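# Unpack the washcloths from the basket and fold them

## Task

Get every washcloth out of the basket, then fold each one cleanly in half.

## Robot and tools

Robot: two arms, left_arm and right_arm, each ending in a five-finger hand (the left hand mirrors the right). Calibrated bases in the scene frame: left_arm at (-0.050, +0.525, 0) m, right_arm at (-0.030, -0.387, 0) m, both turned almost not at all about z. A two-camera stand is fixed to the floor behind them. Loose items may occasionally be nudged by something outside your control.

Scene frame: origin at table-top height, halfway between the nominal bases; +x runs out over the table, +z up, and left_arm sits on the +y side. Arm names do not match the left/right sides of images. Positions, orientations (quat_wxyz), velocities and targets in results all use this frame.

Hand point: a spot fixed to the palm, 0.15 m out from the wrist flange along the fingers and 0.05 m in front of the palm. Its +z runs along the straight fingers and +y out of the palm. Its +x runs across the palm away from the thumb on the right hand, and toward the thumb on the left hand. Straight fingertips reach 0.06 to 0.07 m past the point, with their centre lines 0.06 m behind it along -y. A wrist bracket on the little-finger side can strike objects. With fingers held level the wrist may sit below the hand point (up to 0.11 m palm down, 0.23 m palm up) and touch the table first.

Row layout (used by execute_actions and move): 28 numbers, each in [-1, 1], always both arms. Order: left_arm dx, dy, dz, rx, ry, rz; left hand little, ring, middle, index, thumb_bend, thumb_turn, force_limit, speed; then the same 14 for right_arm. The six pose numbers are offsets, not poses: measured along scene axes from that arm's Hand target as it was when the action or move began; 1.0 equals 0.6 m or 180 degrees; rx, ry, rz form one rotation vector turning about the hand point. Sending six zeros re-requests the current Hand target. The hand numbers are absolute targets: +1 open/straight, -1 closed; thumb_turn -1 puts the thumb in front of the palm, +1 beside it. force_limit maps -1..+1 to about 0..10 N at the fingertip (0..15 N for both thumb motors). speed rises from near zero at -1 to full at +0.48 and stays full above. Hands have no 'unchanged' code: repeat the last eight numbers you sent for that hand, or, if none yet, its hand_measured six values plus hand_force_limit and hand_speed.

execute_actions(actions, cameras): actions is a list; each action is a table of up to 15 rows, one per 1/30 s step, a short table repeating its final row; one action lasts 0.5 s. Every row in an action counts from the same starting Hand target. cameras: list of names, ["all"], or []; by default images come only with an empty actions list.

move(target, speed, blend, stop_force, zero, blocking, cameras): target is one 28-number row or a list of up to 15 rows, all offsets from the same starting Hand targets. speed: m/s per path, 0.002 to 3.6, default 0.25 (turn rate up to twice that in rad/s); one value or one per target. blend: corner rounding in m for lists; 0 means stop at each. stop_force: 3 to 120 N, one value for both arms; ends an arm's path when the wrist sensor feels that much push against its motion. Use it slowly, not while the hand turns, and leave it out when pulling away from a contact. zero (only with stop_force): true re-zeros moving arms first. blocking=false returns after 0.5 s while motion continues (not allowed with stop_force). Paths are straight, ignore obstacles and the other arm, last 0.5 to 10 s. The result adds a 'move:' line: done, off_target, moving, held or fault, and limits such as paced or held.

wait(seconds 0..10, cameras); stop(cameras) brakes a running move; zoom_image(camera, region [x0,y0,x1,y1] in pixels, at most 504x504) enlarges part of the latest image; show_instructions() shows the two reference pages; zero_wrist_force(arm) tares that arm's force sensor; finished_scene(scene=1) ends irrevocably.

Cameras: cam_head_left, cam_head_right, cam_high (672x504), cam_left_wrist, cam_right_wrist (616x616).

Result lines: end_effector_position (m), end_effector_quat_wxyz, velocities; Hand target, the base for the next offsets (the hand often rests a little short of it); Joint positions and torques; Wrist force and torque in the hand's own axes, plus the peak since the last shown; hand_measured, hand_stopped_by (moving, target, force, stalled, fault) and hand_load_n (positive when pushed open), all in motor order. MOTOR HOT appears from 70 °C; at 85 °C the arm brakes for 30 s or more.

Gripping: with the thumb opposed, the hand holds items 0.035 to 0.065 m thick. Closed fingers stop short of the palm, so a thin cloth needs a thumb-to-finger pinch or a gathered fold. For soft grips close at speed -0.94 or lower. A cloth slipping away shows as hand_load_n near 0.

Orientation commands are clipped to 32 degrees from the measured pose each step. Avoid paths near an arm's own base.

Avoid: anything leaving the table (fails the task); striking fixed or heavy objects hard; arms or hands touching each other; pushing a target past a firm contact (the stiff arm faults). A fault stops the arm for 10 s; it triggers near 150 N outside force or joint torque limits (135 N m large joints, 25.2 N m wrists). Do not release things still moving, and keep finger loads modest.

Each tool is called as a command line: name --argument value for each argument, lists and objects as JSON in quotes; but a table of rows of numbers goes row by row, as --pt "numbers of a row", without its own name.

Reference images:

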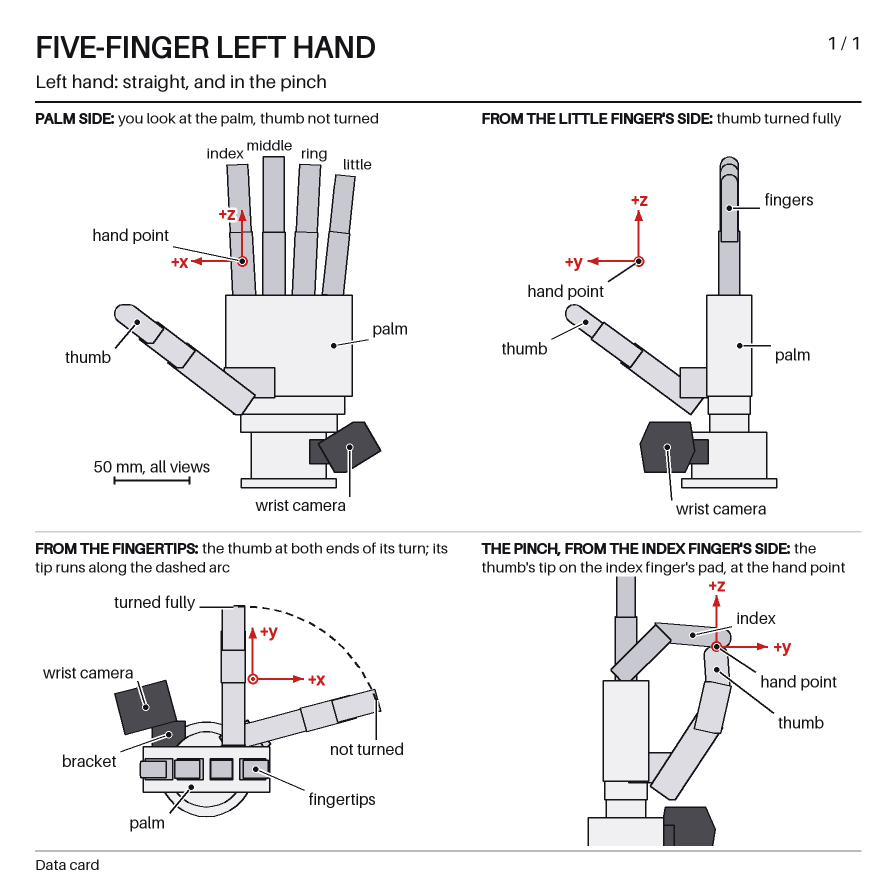

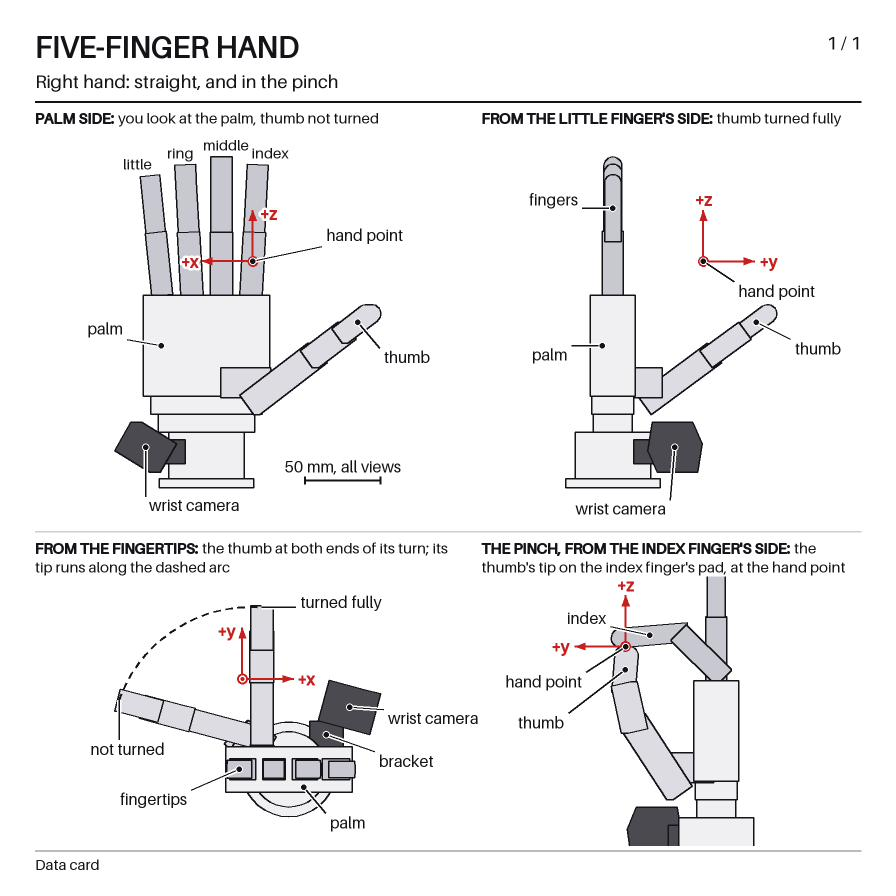

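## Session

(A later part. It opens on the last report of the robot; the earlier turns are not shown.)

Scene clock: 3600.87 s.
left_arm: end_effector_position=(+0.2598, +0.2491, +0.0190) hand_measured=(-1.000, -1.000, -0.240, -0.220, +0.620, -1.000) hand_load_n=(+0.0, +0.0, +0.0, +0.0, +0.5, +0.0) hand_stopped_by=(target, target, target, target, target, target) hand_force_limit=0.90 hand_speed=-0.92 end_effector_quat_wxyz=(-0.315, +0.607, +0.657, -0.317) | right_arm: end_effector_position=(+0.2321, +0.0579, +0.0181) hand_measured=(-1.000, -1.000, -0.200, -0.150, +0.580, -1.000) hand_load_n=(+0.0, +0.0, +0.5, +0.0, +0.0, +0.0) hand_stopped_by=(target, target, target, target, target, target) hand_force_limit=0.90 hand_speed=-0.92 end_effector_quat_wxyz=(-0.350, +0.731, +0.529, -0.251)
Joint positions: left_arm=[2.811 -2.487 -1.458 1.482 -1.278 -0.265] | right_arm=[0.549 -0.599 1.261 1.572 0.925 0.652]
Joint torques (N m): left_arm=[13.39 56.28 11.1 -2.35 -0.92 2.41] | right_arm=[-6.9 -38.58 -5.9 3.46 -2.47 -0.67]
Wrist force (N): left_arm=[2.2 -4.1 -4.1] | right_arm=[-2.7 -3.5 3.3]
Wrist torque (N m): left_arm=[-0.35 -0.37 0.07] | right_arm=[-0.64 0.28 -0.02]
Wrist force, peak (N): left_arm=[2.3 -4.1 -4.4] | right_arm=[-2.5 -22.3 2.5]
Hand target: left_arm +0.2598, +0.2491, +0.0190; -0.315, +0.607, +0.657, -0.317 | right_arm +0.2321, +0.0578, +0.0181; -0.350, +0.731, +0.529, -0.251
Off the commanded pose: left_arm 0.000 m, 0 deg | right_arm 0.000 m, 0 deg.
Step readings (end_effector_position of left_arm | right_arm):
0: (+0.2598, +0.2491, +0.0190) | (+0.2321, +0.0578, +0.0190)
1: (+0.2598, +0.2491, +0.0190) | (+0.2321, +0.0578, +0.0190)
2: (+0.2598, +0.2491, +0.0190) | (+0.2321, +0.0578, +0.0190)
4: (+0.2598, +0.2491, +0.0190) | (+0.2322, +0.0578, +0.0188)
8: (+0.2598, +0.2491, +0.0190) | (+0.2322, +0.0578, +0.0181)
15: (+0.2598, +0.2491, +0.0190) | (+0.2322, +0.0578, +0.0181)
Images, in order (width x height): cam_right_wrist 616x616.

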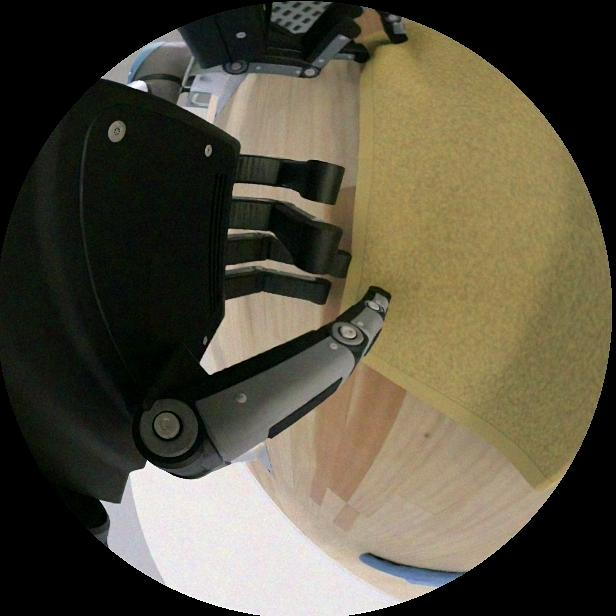

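move --target '[0,0,0,0,0,0,-1,-1,-0.24,-0.22,0.62,-1,0.9,-0.92,0,0,-0.004,0,0,0,-1,-1,-0.20,-0.15,0.58,-1,0.9,-0.92]' --speed 0.006 --stop_force 6 --cameras '[]'

execute_actions --actions '[[[0,0,0,0,0,0,-1,-1,-0.24,-0.22,0.62,-1,0.9,-0.92,0,0,-0.0005,0,0,0,-1,-1,-0.23,-0.18,0.55,-1,0.9,-0.92],[0,0,0,0,0,0,-1,-1,-0.24,-0.22,0.62,-1,0.9,-0.92,0,0,-0.001,0,0,0,-1,-1,-0.23,-0.18,0.55,-1,0.9,-0.92],[0,0,0,0,0,0,-1,-1,-0.24,-0.22,0.62,-1,0.9,-0.92,0,0,-0.0015,0,0,0,-1,-1,-0.23,-0.18,0.55,-1,0.9,-0.92],[0,0,0,0,0,0,-1,-1,-0.24,-0.22,0.62,-1,0.9,-0.92,0,0,-0.002,0,0,0,-1,-1,-0.23,-0.18,0.55,-1,0.9,-0.92],[0,0,0,0,0,0,-1,-1,-0.24,-0.22,0.62,-1,0.9,-0.92,0,0,-0.002,0,0,0,-1,-1,-0.23,-0.18,0.55,-1,0.9,-0.92]]]' --cameras '["cam_right_wrist"]'

zoom_image --camera "cam_right_wrist" --region '[270, 160, 490, 380]'

Scene clock: 3610.20 s.
left_arm: end_effector_position=(+0.2598, +0.2491, +0.0190) hand_measured=(-1.000, -1.000, -0.240, -0.220, +0.620, -1.000) hand_load_n=(+0.0, +0.0, +0.0, +0.0, +0.5, +0.0) hand_stopped_by=(target, target, target, target, target, target) hand_force_limit=0.90 hand_speed=-0.92 end_effector_quat_wxyz=(-0.315, +0.607, +0.657, -0.317) | right_arm: end_effector_position=(+0.2321, +0.0578, +0.0176) hand_measured=(-1.000, -1.000, -0.200, -0.150, +0.580, -1.000) hand_load_n=(+0.0, +0.0, -0.5, +0.0, -0.5, -0.5) hand_stopped_by=(target, target, target, target, target, target) hand_force_limit=0.90 hand_speed=-0.92 end_effector_quat_wxyz=(-0.350, +0.731, +0.529, -0.251)
Joint positions: left_arm=[2.811 -2.487 -1.458 1.482 -1.278 -0.265] | right_arm=[0.549 -0.598 1.261 1.571 0.924 0.652]
Joint torques (N m): left_arm=[13.54 57.33 10.85 -2.43 -0.9 2.5] | right_arm=[-5.1 -62.53 -15.44 3.18 1.81 0.48]
Wrist force (N): left_arm=[2.3 -3.6 -4.0] | right_arm=[-3.6 -12.4 -0.9]
Wrist torque (N m): left_arm=[-0.32 -0.39 0.07] | right_arm=[-1.09 0.33 -0.19]
Wrist force, peak (N): left_arm=[2.4 -4.3 -4.2] | right_arm=[-3.4 -16.2 -2.4]
Hand target: left_arm +0.2598, +0.2491, +0.0190; -0.315, +0.607, +0.657, -0.317 | right_arm +0.2321, +0.0578, +0.0176; -0.350, +0.731, +0.529, -0.251 (not the last commanded pose)
Off the commanded pose: left_arm 0.000 m, 0 deg | right_arm 0.002 m, 0 deg.
move: contact (right_arm)
No camera images: "cameras" was empty.

Scene clock: 3610.90 s.
left_arm: end_effector_position=(+0.2598, +0.2491, +0.0190) hand_measured=(-1.000, -1.000, -0.240, -0.220, +0.620, -1.000) hand_load_n=(+0.0, +0.0, +0.0, +0.0, +0.5, +0.0) hand_stopped_by=(target, target, target, target, target, target) hand_force_limit=0.90 hand_speed=-0.92 end_effector_quat_wxyz=(-0.315, +0.607, +0.657, -0.317) | right_arm: end_effector_position=(+0.2321, +0.0578, +0.0164) hand_measured=(-1.000, -1.000, -0.230, -0.180, +0.552, -1.000) hand_load_n=(+0.0, +0.0, +1.5, +0.0, +2.0, -1.0) hand_stopped_by=(target, target, target, target, target, target) hand_force_limit=0.90 hand_speed=-0.92 end_effector_quat_wxyz=(-0.350, +0.731, +0.529, -0.251)
Joint positions: left_arm=[2.811 -2.487 -1.458 1.482 -1.278 -0.265] | right_arm=[0.549 -0.596 1.261 1.57 0.924 0.652]
Joint torques (N m): left_arm=[12.5 56.38 10.63 -2.47 -0.91 2.41] | right_arm=[-4.15 -29.81 -21.13 -2.3 1.14 0.73]
Wrist force (N): left_arm=[2.4 -3.8 -3.8] | right_arm=[-2.7 -18.4 -9.3]
Wrist torque (N m): left_arm=[-0.35 -0.41 0.09] | right_arm=[-1.75 0.46 -0.30]
Wrist force, peak (N): left_arm=[2.3 -4.3 -4.3] | right_arm=[-2.5 -18.9 -9.8]
Hand target: left_arm +0.2598, +0.2491, +0.0190; -0.315, +0.607, +0.657, -0.317 | right_arm +0.2321, +0.0578, +0.0164; -0.350, +0.731, +0.529, -0.251
Off the commanded pose: left_arm 0.000 m, 0 deg | right_arm 0.000 m, 0 deg.
Step readings (end_effector_position of left_arm | right_arm):
0: (+0.2598, +0.2491, +0.0190) | (+0.2321, +0.0578, +0.0176)
1: (+0.2598, +0.2491, +0.0190) | (+0.2321, +0.0578, +0.0176)
2: (+0.2598, +0.2491, +0.0190) | (+0.2321, +0.0578, +0.0176)
4: (+0.2598, +0.2491, +0.0190) | (+0.2321, +0.0578, +0.0173)
8: (+0.2598, +0.2491, +0.0190) | (+0.2321, +0.0578, +0.0165)
15: (+0.2598, +0.2491, +0.0190) | (+0.2321, +0.0578, +0.0164)
Images, in order (width x height): cam_right_wrist 616x616.

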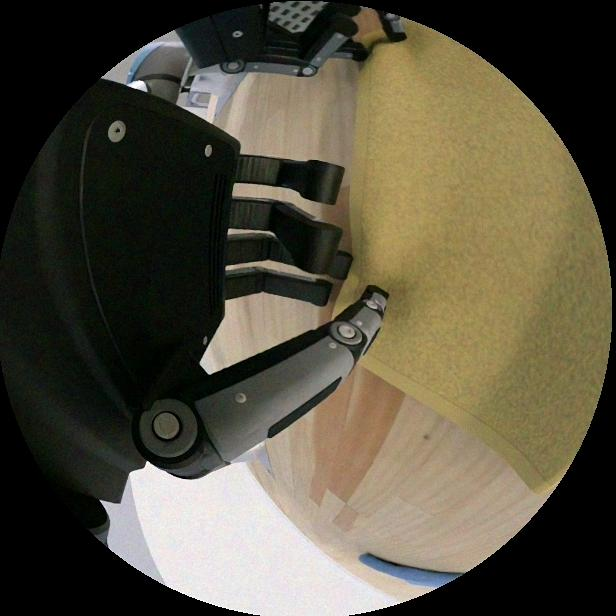

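Scaled by 2.291 from the camera's 616x616 image, which has a finer 880x880 frame.

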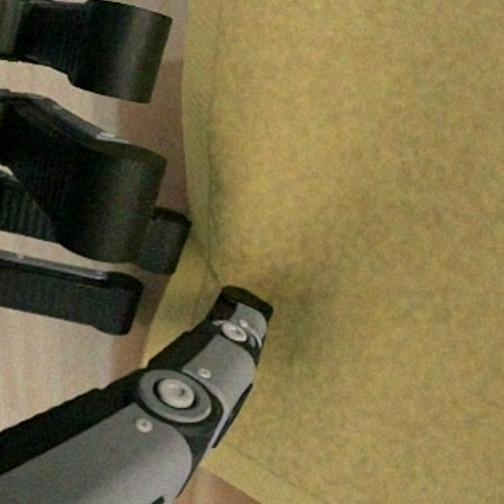

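execute_actions --actions '[[[0,0,0,0,0,0,-1,-1,-0.24,-0.22,0.62,-1,0.9,-0.92,0,0,-0.0004,0,0,0,-1,-1,-0.26,-0.22,0.55,-1,0.9,-0.92],[0,0,0,0,0,0,-1,-1,-0.24,-0.22,0.62,-1,0.9,-0.92,0,0,-0.0008,0,0,0,-1,-1,-0.26,-0.22,0.55,-1,0.9,-0.92]]]' --cameras '["cam_right_wrist"]'

zoom_image --camera "cam_right_wrist" --region '[270, 160, 490, 380]'

Scene clock: 3616.27 s.
left_arm: end_effector_position=(+0.2598, +0.2491, +0.0190) hand_measured=(-1.000, -1.000, -0.240, -0.220, +0.620, -1.000) hand_load_n=(+0.0, +0.0, +0.0, +0.0, +0.5, -0.5) hand_stopped_by=(target, target, target, target, target, target) hand_force_limit=0.90 hand_speed=-0.92 end_effector_quat_wxyz=(-0.315, +0.607, +0.657, -0.317) | right_arm: end_effector_position=(+0.2321, +0.0578, +0.0159) hand_measured=(-1.000, -1.000, -0.260, -0.220, +0.552, -1.000) hand_load_n=(+0.5, +0.0, +2.5, +0.0, +1.0, -1.5) hand_stopped_by=(target, target, target, target, target, target) hand_force_limit=0.90 hand_speed=-0.92 end_effector_quat_wxyz=(-0.350, +0.731, +0.529, -0.251)
Joint positions: left_arm=[2.811 -2.487 -1.458 1.482 -1.278 -0.265] | right_arm=[0.549 -0.596 1.261 1.569 0.924 0.652]
Joint torques (N m): left_arm=[11.94 55.96 10.46 -2.36 -0.88 2.31] | right_arm=[0.56 -37.38 -17.89 -3.85 -0.1 1.92]
Wrist force (N): left_arm=[2.4 -3.8 -4.1] | right_arm=[-3.1 -24.5 -15.3]
Wrist torque (N m): left_arm=[-0.35 -0.40 0.09] | right_arm=[-2.16 0.52 -0.38]
Wrist force, peak (N): left_arm=[2.3 -4.4 -4.2] | right_arm=[-3.2 -25.0 -15.5]
Hand target: left_arm +0.2598, +0.2491, +0.0190; -0.315, +0.607, +0.657, -0.317 | right_arm +0.2321, +0.0578, +0.0159; -0.350, +0.731, +0.529, -0.251
Off the commanded pose: left_arm 0.000 m, 0 deg | right_arm 0.000 m, 0 deg.
Step readings (end_effector_position of left_arm | right_arm):
0: (+0.2598, +0.2491, +0.0190) | (+0.2321, +0.0578, +0.0164)
1: (+0.2598, +0.2491, +0.0190) | (+0.2321, +0.0578, +0.0164)
2: (+0.2598, +0.2491, +0.0190) | (+0.2321, +0.0578, +0.0164)
4: (+0.2598, +0.2491, +0.0190) | (+0.2321, +0.0578, +0.0161)
8: (+0.2598, +0.2491, +0.0190) | (+0.2321, +0.0578, +0.0159)
15: (+0.2598, +0.2491, +0.0190) | (+0.2321, +0.0578, +0.0159)
Images, in order (width x height): cam_right_wrist 616x616.

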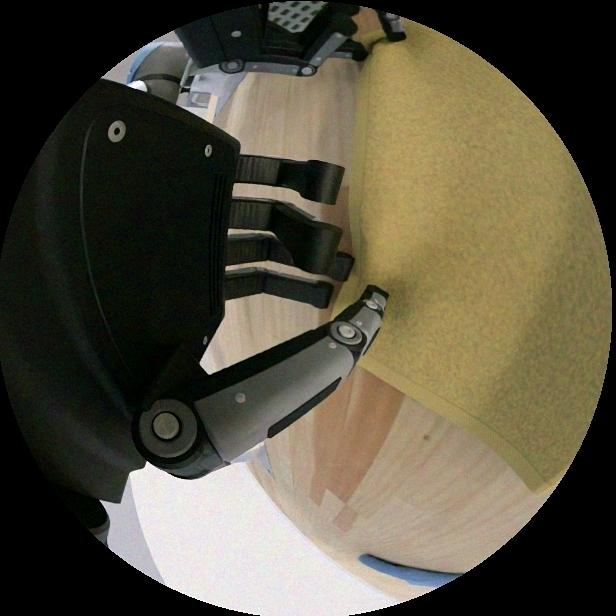

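Scaled by 2.291 from the camera's 616x616 image, which has a finer 880x880 frame.

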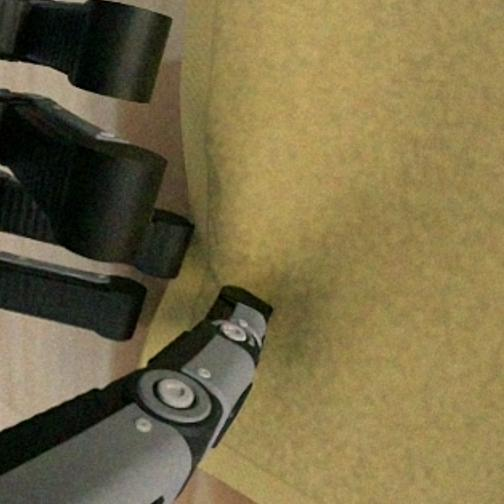

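execute_actions --actions '[[[0,0,0,0,0,0,-1,-1,-0.24,-0.22,0.62,-1,0.9,-0.92,0,0,0,0,0,0,-1,-1,-0.30,-0.26,0.53,-1,0.9,-0.92]]]' --cameras '["cam_right_wrist"]'

zoom_image --camera "cam_right_wrist" --region '[270, 160, 490, 380]'

Scene clock: 3620.93 s.
left_arm: end_effector_position=(+0.2598, +0.2491, +0.0190) hand_measured=(-1.000, -1.000, -0.240, -0.220, +0.620, -1.000) hand_load_n=(+0.0, +0.0, +0.0, +0.0, +0.0, +0.0) hand_stopped_by=(target, target, target, target, target, target) hand_force_limit=0.90 hand_speed=-0.92 end_effector_quat_wxyz=(-0.315, +0.607, +0.657, -0.317) | right_arm: end_effector_position=(+0.2321, +0.0578, +0.0159) hand_measured=(-1.000, -1.000, -0.300, -0.260, +0.530, -1.000) hand_load_n=(+0.5, +0.0, +0.0, +0.0, -0.5, -1.5) hand_stopped_by=(target, target, target, target, target, target) hand_force_limit=0.90 hand_speed=-0.92 end_effector_quat_wxyz=(-0.350, +0.731, +0.529, -0.251)
Joint positions: left_arm=[2.811 -2.487 -1.458 1.482 -1.278 -0.265] | right_arm=[0.549 -0.596 1.261 1.569 0.924 0.652]
Joint torques (N m): left_arm=[13.34 56.14 11.4 -2.5 -0.91 2.12] | right_arm=[2.65 -49.38 -0.52 0.69 1.9 1.71]
Wrist force (N): left_arm=[2.1 -3.9 -4.2] | right_arm=[-3.1 -17.0 -10.3]
Wrist torque (N m): left_arm=[-0.33 -0.36 0.06] | right_arm=[-1.70 0.48 -0.25]
Wrist force, peak (N): left_arm=[2.2 -4.4 -4.2] | right_arm=[-3.3 -25.1 -15.5]
Hand target: left_arm +0.2598, +0.2491, +0.0190; -0.315, +0.607, +0.657, -0.317 | right_arm +0.2321, +0.0578, +0.0159; -0.350, +0.731, +0.529, -0.251
Off the commanded pose: left_arm 0.000 m, 0 deg | right_arm 0.000 m, 0 deg.
Step readings (end_effector_position of left_arm | right_arm):
0: (+0.2598, +0.2491, +0.0190) | (+0.2321, +0.0578, +0.0159)
1: (+0.2598, +0.2491, +0.0190) | (+0.2321, +0.0578, +0.0159)
2: (+0.2598, +0.2491, +0.0190) | (+0.2321, +0.0578, +0.0159)
4: (+0.2598, +0.2491, +0.0190) | (+0.2321, +0.0578, +0.0159)
8: (+0.2598, +0.2491, +0.0190) | (+0.2321, +0.0578, +0.0159)
15: (+0.2598, +0.2491, +0.0190) | (+0.2321, +0.0578, +0.0159)
Images, in order (width x height): cam_right_wrist 616x616.

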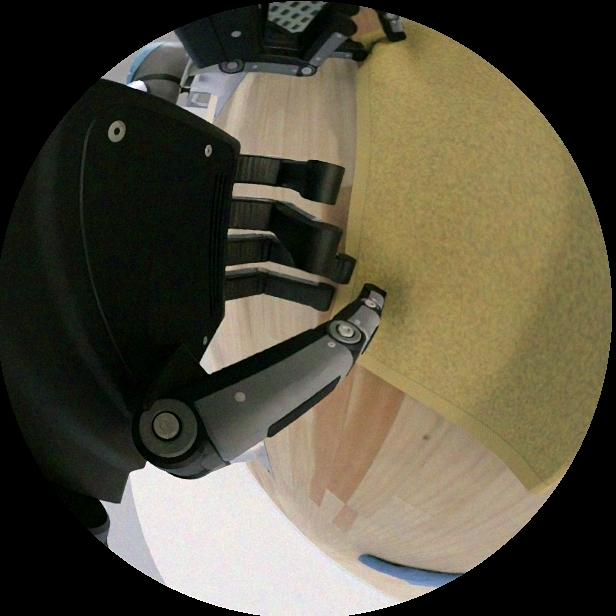

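Scaled by 2.291 from the camera's 616x616 image, which has a finer 880x880 frame.

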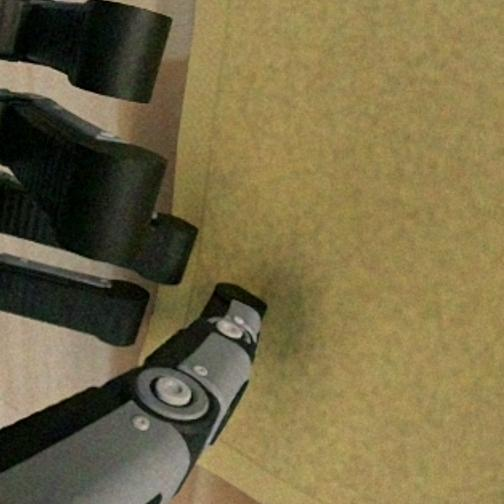

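move --target '[0,0,0,0,0,0,-1,-1,-0.24,-0.22,0.62,-1,0.9,-0.92,0,0,0.0135,0,0,0,-1,-1,-0.08,-0.02,0.58,-1,0.9,-0.92]' --speed 0.02 --cameras '["cam_right_wrist"]'

zoom_image --camera "cam_right_wrist" --region '[270, 160, 490, 380]'

Scene clock: 3630.57 s.
left_arm: end_effector_position=(+0.2598, +0.2491, +0.0190) hand_measured=(-1.000, -1.000, -0.240, -0.220, +0.620, -1.000) hand_load_n=(+0.0, +0.0, +0.0, +0.0, +0.5, +0.0) hand_stopped_by=(target, target, target, target, target, target) hand_force_limit=0.90 hand_speed=-0.92 end_effector_quat_wxyz=(-0.315, +0.607, +0.657, -0.317) | right_arm: end_effector_position=(+0.2321, +0.0578, +0.0240) hand_measured=(-1.000, -1.000, -0.080, -0.020, +0.580, -1.000) hand_load_n=(+0.0, +0.0, +0.0, +0.0, +0.0, +0.0) hand_stopped_by=(target, target, target, target, target, target) hand_force_limit=0.90 hand_speed=-0.92 end_effector_quat_wxyz=(-0.350, +0.731, +0.529, -0.251)
Joint positions: left_arm=[2.811 -2.487 -1.458 1.482 -1.278 -0.265] | right_arm=[0.549 -0.608 1.261 1.581 0.924 0.652]
Joint torques (N m): left_arm=[13.39 56.35 11.47 -2.32 -0.86 2.22] | right_arm=[9.29 -41.2 -25.13 -0.08 -1.89 1.17]
Wrist force (N): left_arm=[2.2 -3.9 -4.0] | right_arm=[-2.6 -2.6 3.8]
Wrist torque (N m): left_arm=[-0.35 -0.36 0.07] | right_arm=[-0.60 0.27 0.00]
Wrist force, peak (N): left_arm=[2.5 -4.0 -4.5] | right_arm=[-3.2 -17.4 -10.4]
Hand target: left_arm +0.2598, +0.2491, +0.0190; -0.315, +0.607, +0.657, -0.317 | right_arm +0.2321, +0.0578, +0.0240; -0.350, +0.731, +0.529, -0.251
Off the commanded pose: left_arm 0.000 m, 0 deg | right_arm 0.000 m, 0 deg.
move: done
Images, in order (width x height): cam_right_wrist 616x616.

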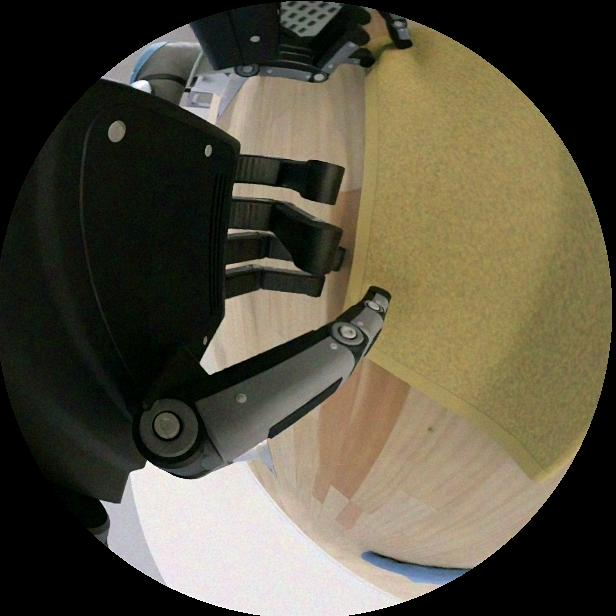

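Scaled by 2.291 from the camera's 616x616 image, which has a finer 880x880 frame.

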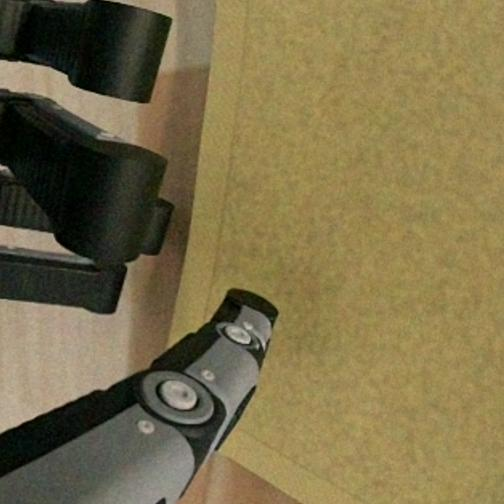

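move --target '[0,0,0,0,0,0,-1,-1,-0.24,-0.22,0.62,-1,0.9,-0.92,0.0038,-0.0013,0,0,0,0,-1,-1,-0.08,-0.02,0.61,-1,0.9,-0.92]' --speed 0.02 --cameras '[]'

move --target '[0,0,0,0,0,0,-1,-1,-0.24,-0.22,0.62,-1,0.9,-0.92,0,0,-0.01,0,0,0,-1,-1,-0.08,-0.02,0.61,-1,0.9,-0.92]' --speed 0.006 --stop_force 8 --cameras '["cam_right_wrist"]'

zoom_image --camera "cam_right_wrist" --region '[270, 160, 490, 380]'

Scene clock: 3637.53 s.
left_arm: end_effector_position=(+0.2598, +0.2491, +0.0190) hand_measured=(-1.000, -1.000, -0.240, -0.220, +0.620, -1.000) hand_load_n=(+0.0, +0.0, +0.5, +0.0, +0.0, +0.0) hand_stopped_by=(target, target, target, target, target, target) hand_force_limit=0.90 hand_speed=-0.92 end_effector_quat_wxyz=(-0.315, +0.607, +0.657, -0.317) | right_arm: end_effector_position=(+0.2344, +0.0570, +0.0240) hand_measured=(-1.000, -1.000, -0.080, -0.020, +0.610, -1.000) hand_load_n=(+0.0, +0.0, +0.0, +0.0, +0.0, +0.0) hand_stopped_by=(target, target, target, target, target, target) hand_force_limit=0.90 hand_speed=-0.92 end_effector_quat_wxyz=(-0.350, +0.731, +0.529, -0.251)
Joint positions: left_arm=[2.811 -2.487 -1.458 1.482 -1.278 -0.265] | right_arm=[0.546 -0.606 1.257 1.585 0.927 0.648]
Joint torques (N m): left_arm=[13.06 56.14 11.71 -2.33 -0.58 2.2] | right_arm=[-5.31 -43.52 -19.62 4.12 0.81 -1.8]
Wrist force (N): left_arm=[2.1 -3.9 -4.1] | right_arm=[-2.8 -2.8 3.6]
Wrist torque (N m): left_arm=[-0.34 -0.36 0.06] | right_arm=[-0.61 0.30 -0.01]
Wrist force, peak (N): left_arm=[2.2 -4.4 -4.3] | right_arm=[-3.0 -2.9 3.9]
Hand target: left_arm +0.2598, +0.2491, +0.0190; -0.315, +0.607, +0.657, -0.317 | right_arm +0.2344, +0.0570, +0.0240; -0.350, +0.731, +0.529, -0.251
Off the commanded pose: left_arm 0.000 m, 0 deg | right_arm 0.000 m, 0 deg.
move: done
No camera images: "cameras" was empty.

Scene clock: 3639.03 s.
left_arm: end_effector_position=(+0.2598, +0.2491, +0.0190) hand_measured=(-1.000, -1.000, -0.240, -0.220, +0.620, -1.000) hand_load_n=(+0.0, +0.0, +0.0, +0.0, +0.5, +0.0) hand_stopped_by=(target, target, target, target, target, target) hand_force_limit=0.90 hand_speed=-0.92 end_effector_quat_wxyz=(-0.315, +0.607, +0.657, -0.317) | right_arm: end_effector_position=(+0.2344, +0.0570, +0.0215) hand_measured=(-1.000, -1.000, -0.080, -0.020, +0.610, -1.000) hand_load_n=(+0.0, +0.0, -1.5, +0.0, +0.0, +0.0) hand_stopped_by=(target, target, target, target, target, target) hand_force_limit=0.90 hand_speed=-0.92 end_effector_quat_wxyz=(-0.350, +0.731, +0.529, -0.251)
Joint positions: left_arm=[2.811 -2.487 -1.458 1.482 -1.278 -0.265] | right_arm=[0.546 -0.602 1.257 1.581 0.926 0.648]
Joint torques (N m): left_arm=[13.01 56.66 11.44 -2.36 -0.76 2.11] | right_arm=[2.26 -62.36 -14.29 2.66 1.01 -0.38]
Wrist force (N): left_arm=[2.2 -3.9 -4.1] | right_arm=[-3.2 -11.7 0.5]
Wrist torque (N m): left_arm=[-0.35 -0.38 0.07] | right_arm=[-0.81 0.36 -0.22]
Wrist force, peak (N): left_arm=[2.5 -4.0 -4.2] | right_arm=[-2.4 -15.8 -1.1]
Hand target: left_arm +0.2598, +0.2491, +0.0190; -0.315, +0.607, +0.657, -0.317 | right_arm +0.2344, +0.0570, +0.0215; -0.350, +0.731, +0.529, -0.251 (not the last commanded pose)
Off the commanded pose: left_arm 0.000 m, 0 deg | right_arm 0.003 m, 0 deg.
move: contact (right_arm)
Images, in order (width x height): cam_right_wrist 616x616.

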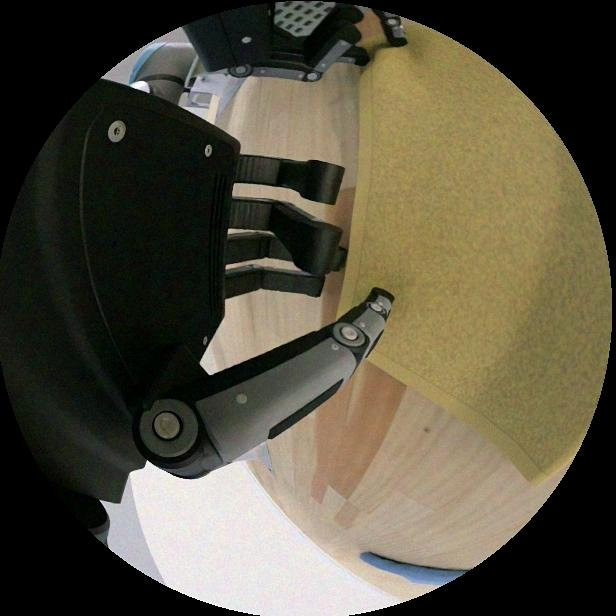

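Scaled by 2.291 from the camera's 616x616 image, which has a finer 880x880 frame.

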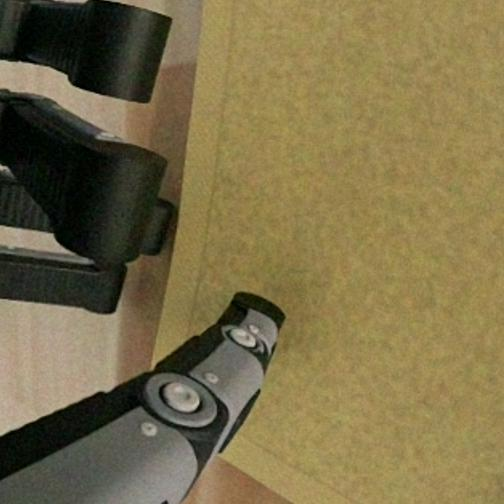

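execute_actions --actions '[[[0,0,0,0,0,0,-1,-1,-0.24,-0.22,0.62,-1,0.9,-0.92,0,0,-0.0004,0,0,0,-1,-1,-0.12,-0.07,0.60,-1,0.9,-0.92],[0,0,0,0,0,0,-1,-1,-0.24,-0.22,0.62,-1,0.9,-0.92,0,0,-0.0008,0,0,0,-1,-1,-0.12,-0.07,0.60,-1,0.9,-0.92],[0,0,0,0,0,0,-1,-1,-0.24,-0.22,0.62,-1,0.9,-0.92,0,0,-0.0012,0,0,0,-1,-1,-0.12,-0.07,0.60,-1,0.9,-0.92],[0,0,0,0,0,0,-1,-1,-0.24,-0.22,0.62,-1,0.9,-0.92,0,0,-0.0016,0,0,0,-1,-1,-0.12,-0.07,0.60,-1,0.9,-0.92],[0,0,0,0,0,0,-1,-1,-0.24,-0.22,0.62,-1,0.9,-0.92,0,0,-0.002,0,0,0,-1,-1,-0.12,-0.07,0.60,-1,0.9,-0.92],[0,0,0,0,0,0,-1,-1,-0.24,-0.22,0.62,-1,0.9,-0.92,0,0,-0.0022,0,0,0,-1,-1,-0.12,-0.07,0.60,-1,0.9,-0.92]]]' --cameras '[]'

execute_actions --actions '[[[0,0,0,0,0,0,-1,-1,-0.24,-0.22,0.62,-1,0.9,-0.92,0,0,-0.0004,0,0,0,-1,-1,-0.16,-0.11,0.60,-1,0.9,-0.92],[0,0,0,0,0,0,-1,-1,-0.24,-0.22,0.62,-1,0.9,-0.92,0,0,-0.0008,0,0,0,-1,-1,-0.16,-0.11,0.60,-1,0.9,-0.92],[0,0,0,0,0,0,-1,-1,-0.24,-0.22,0.62,-1,0.9,-0.92,0,0,-0.0012,0,0,0,-1,-1,-0.16,-0.11,0.60,-1,0.9,-0.92],[0,0,0,0,0,0,-1,-1,-0.24,-0.22,0.62,-1,0.9,-0.92,0,0,-0.0016,0,0,0,-1,-1,-0.16,-0.11,0.60,-1,0.9,-0.92],[0,0,0,0,0,0,-1,-1,-0.24,-0.22,0.62,-1,0.9,-0.92,0,0,-0.002,0,0,0,-1,-1,-0.16,-0.11,0.60,-1,0.9,-0.92]]]' --cameras '["cam_right_wrist"]'

zoom_image --camera "cam_right_wrist" --region '[270, 160, 490, 380]'

Scene clock: 3648.33 s.
left_arm: end_effector_position=(+0.2598, +0.2491, +0.0190) hand_measured=(-1.000, -1.000, -0.240, -0.220, +0.620, -1.000) hand_load_n=(+0.0, +0.0, +0.0, +0.0, +0.0, +0.0) hand_stopped_by=(target, target, target, target, target, target) hand_force_limit=0.90 hand_speed=-0.92 end_effector_quat_wxyz=(-0.315, +0.607, +0.657, -0.317) | right_arm: end_effector_position=(+0.2344, +0.0570, +0.0202) hand_measured=(-1.000, -1.000, -0.118, -0.070, +0.600, -1.000) hand_load_n=(+0.0, +0.0, +5.0, +0.0, -0.5, +0.0) hand_stopped_by=(target, target, target, target, target, target) hand_force_limit=0.90 hand_speed=-0.92 end_effector_quat_wxyz=(-0.350, +0.731, +0.529, -0.251)
Joint positions: left_arm=[2.811 -2.487 -1.458 1.482 -1.278 -0.265] | right_arm=[0.546 -0.6 1.257 1.579 0.927 0.648]
Joint torques (N m): left_arm=[12.79 56.32 11.23 -2.35 -0.5 2.22] | right_arm=[2.94 -34.01 -22.11 -2.12 1.1 -2.59]
Wrist force (N): left_arm=[2.3 -4.0 -4.0] | right_arm=[-2.7 -23.1 1.8]
Wrist torque (N m): left_arm=[-0.37 -0.38 0.08] | right_arm=[-1.04 0.33 -0.48]
Wrist force, peak (N): left_arm=[2.4 -4.2 -4.4] | right_arm=[-2.9 -23.3 1.6]
Hand target: left_arm +0.2598, +0.2491, +0.0190; -0.315, +0.607, +0.657, -0.317 | right_arm +0.2344, +0.0570, +0.0202; -0.350, +0.731, +0.529, -0.251
Off the commanded pose: left_arm 0.000 m, 0 deg | right_arm 0.000 m, 0 deg.
Step readings (end_effector_position of left_arm | right_arm):
0: (+0.2598, +0.2491, +0.0190) | (+0.2344, +0.0570, +0.0215)
1: (+0.2598, +0.2491, +0.0190) | (+0.2344, +0.0570, +0.0215)
2: (+0.2598, +0.2491, +0.0190) | (+0.2344, +0.0570, +0.0215)
4: (+0.2598, +0.2491, +0.0190) | (+0.2344, +0.0570, +0.0213)
8: (+0.2598, +0.2491, +0.0190) | (+0.2344, +0.0570, +0.0203)
15: (+0.2598, +0.2491, +0.0190) | (+0.2344, +0.0570, +0.0202)
No camera images: "cameras" was empty.

Scene clock: 3649.03 s.
left_arm: end_effector_position=(+0.2598, +0.2491, +0.0190) hand_measured=(-1.000, -1.000, -0.240, -0.220, +0.620, -1.000) hand_load_n=(+0.0, +0.0, +0.0, +0.0, +0.0, +0.0) hand_stopped_by=(target, target, target, target, target, target) hand_force_limit=0.90 hand_speed=-0.92 end_effector_quat_wxyz=(-0.315, +0.607, +0.657, -0.317) | right_arm: end_effector_position=(+0.2344, +0.0571, +0.0189) hand_measured=(-1.000, -1.000, -0.146, -0.110, +0.600, -1.000) hand_load_n=(+0.0, +0.0, +8.5, +0.0, +0.0, +0.0) hand_stopped_by=(target, target, force, target, target, target) hand_force_limit=0.90 hand_speed=-0.92 end_effector_quat_wxyz=(-0.350, +0.731, +0.529, -0.251)
Joint positions: left_arm=[2.811 -2.487 -1.458 1.482 -1.278 -0.265] | right_arm=[0.546 -0.598 1.257 1.577 0.926 0.648]
Joint torques (N m): left_arm=[13.37 55.13 12.26 -2.63 -0.64 2] | right_arm=[1.67 -46.16 -20.68 -6.47 5.07 -2.37]
Wrist force (N): left_arm=[2.2 -3.9 -3.9] | right_arm=[-3.0 -38.0 0.2]
Wrist torque (N m): left_arm=[-0.38 -0.37 0.07] | right_arm=[-0.94 0.36 -0.80]
Wrist force, peak (N): left_arm=[2.4 -4.2 -4.2] | right_arm=[-3.1 -38.5 0.0]
Hand target: left_arm +0.2598, +0.2491, +0.0190; -0.315, +0.607, +0.657, -0.317 | right_arm +0.2344, +0.0570, +0.0190; -0.350, +0.731, +0.529, -0.251
Off the commanded pose: left_arm 0.000 m, 0 deg | right_arm 0.000 m, 0 deg.
Step readings (end_effector_position of left_arm | right_arm):
0: (+0.2598, +0.2491, +0.0190) | (+0.2344, +0.0570, +0.0202)
1: (+0.2598, +0.2491, +0.0190) | (+0.2344, +0.0570, +0.0202)
2: (+0.2598, +0.2491, +0.0190) | (+0.2344, +0.0570, +0.0201)
4: (+0.2598, +0.2491, +0.0190) | (+0.2344, +0.0570, +0.0198)
8: (+0.2598, +0.2491, +0.0190) | (+0.2344, +0.0570, +0.0190)
15: (+0.2598, +0.2491, +0.0190) | (+0.2344, +0.0571, +0.0189)
Images, in order (width x height): cam_right_wrist 616x616.

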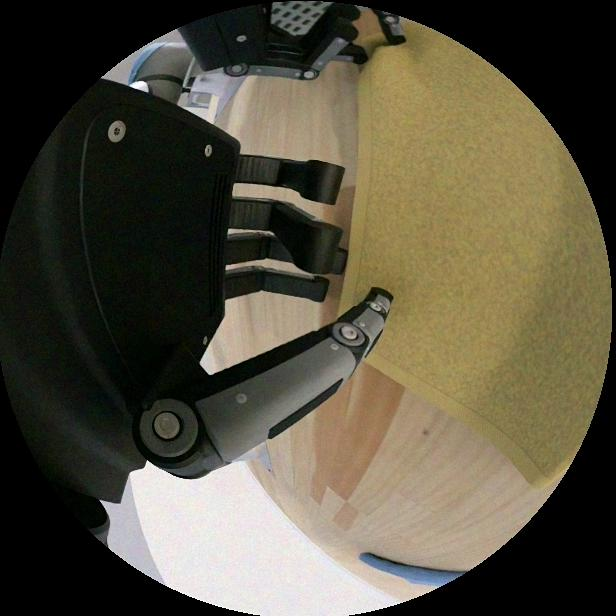

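Scaled by 2.291 from the camera's 616x616 image, which has a finer 880x880 frame.

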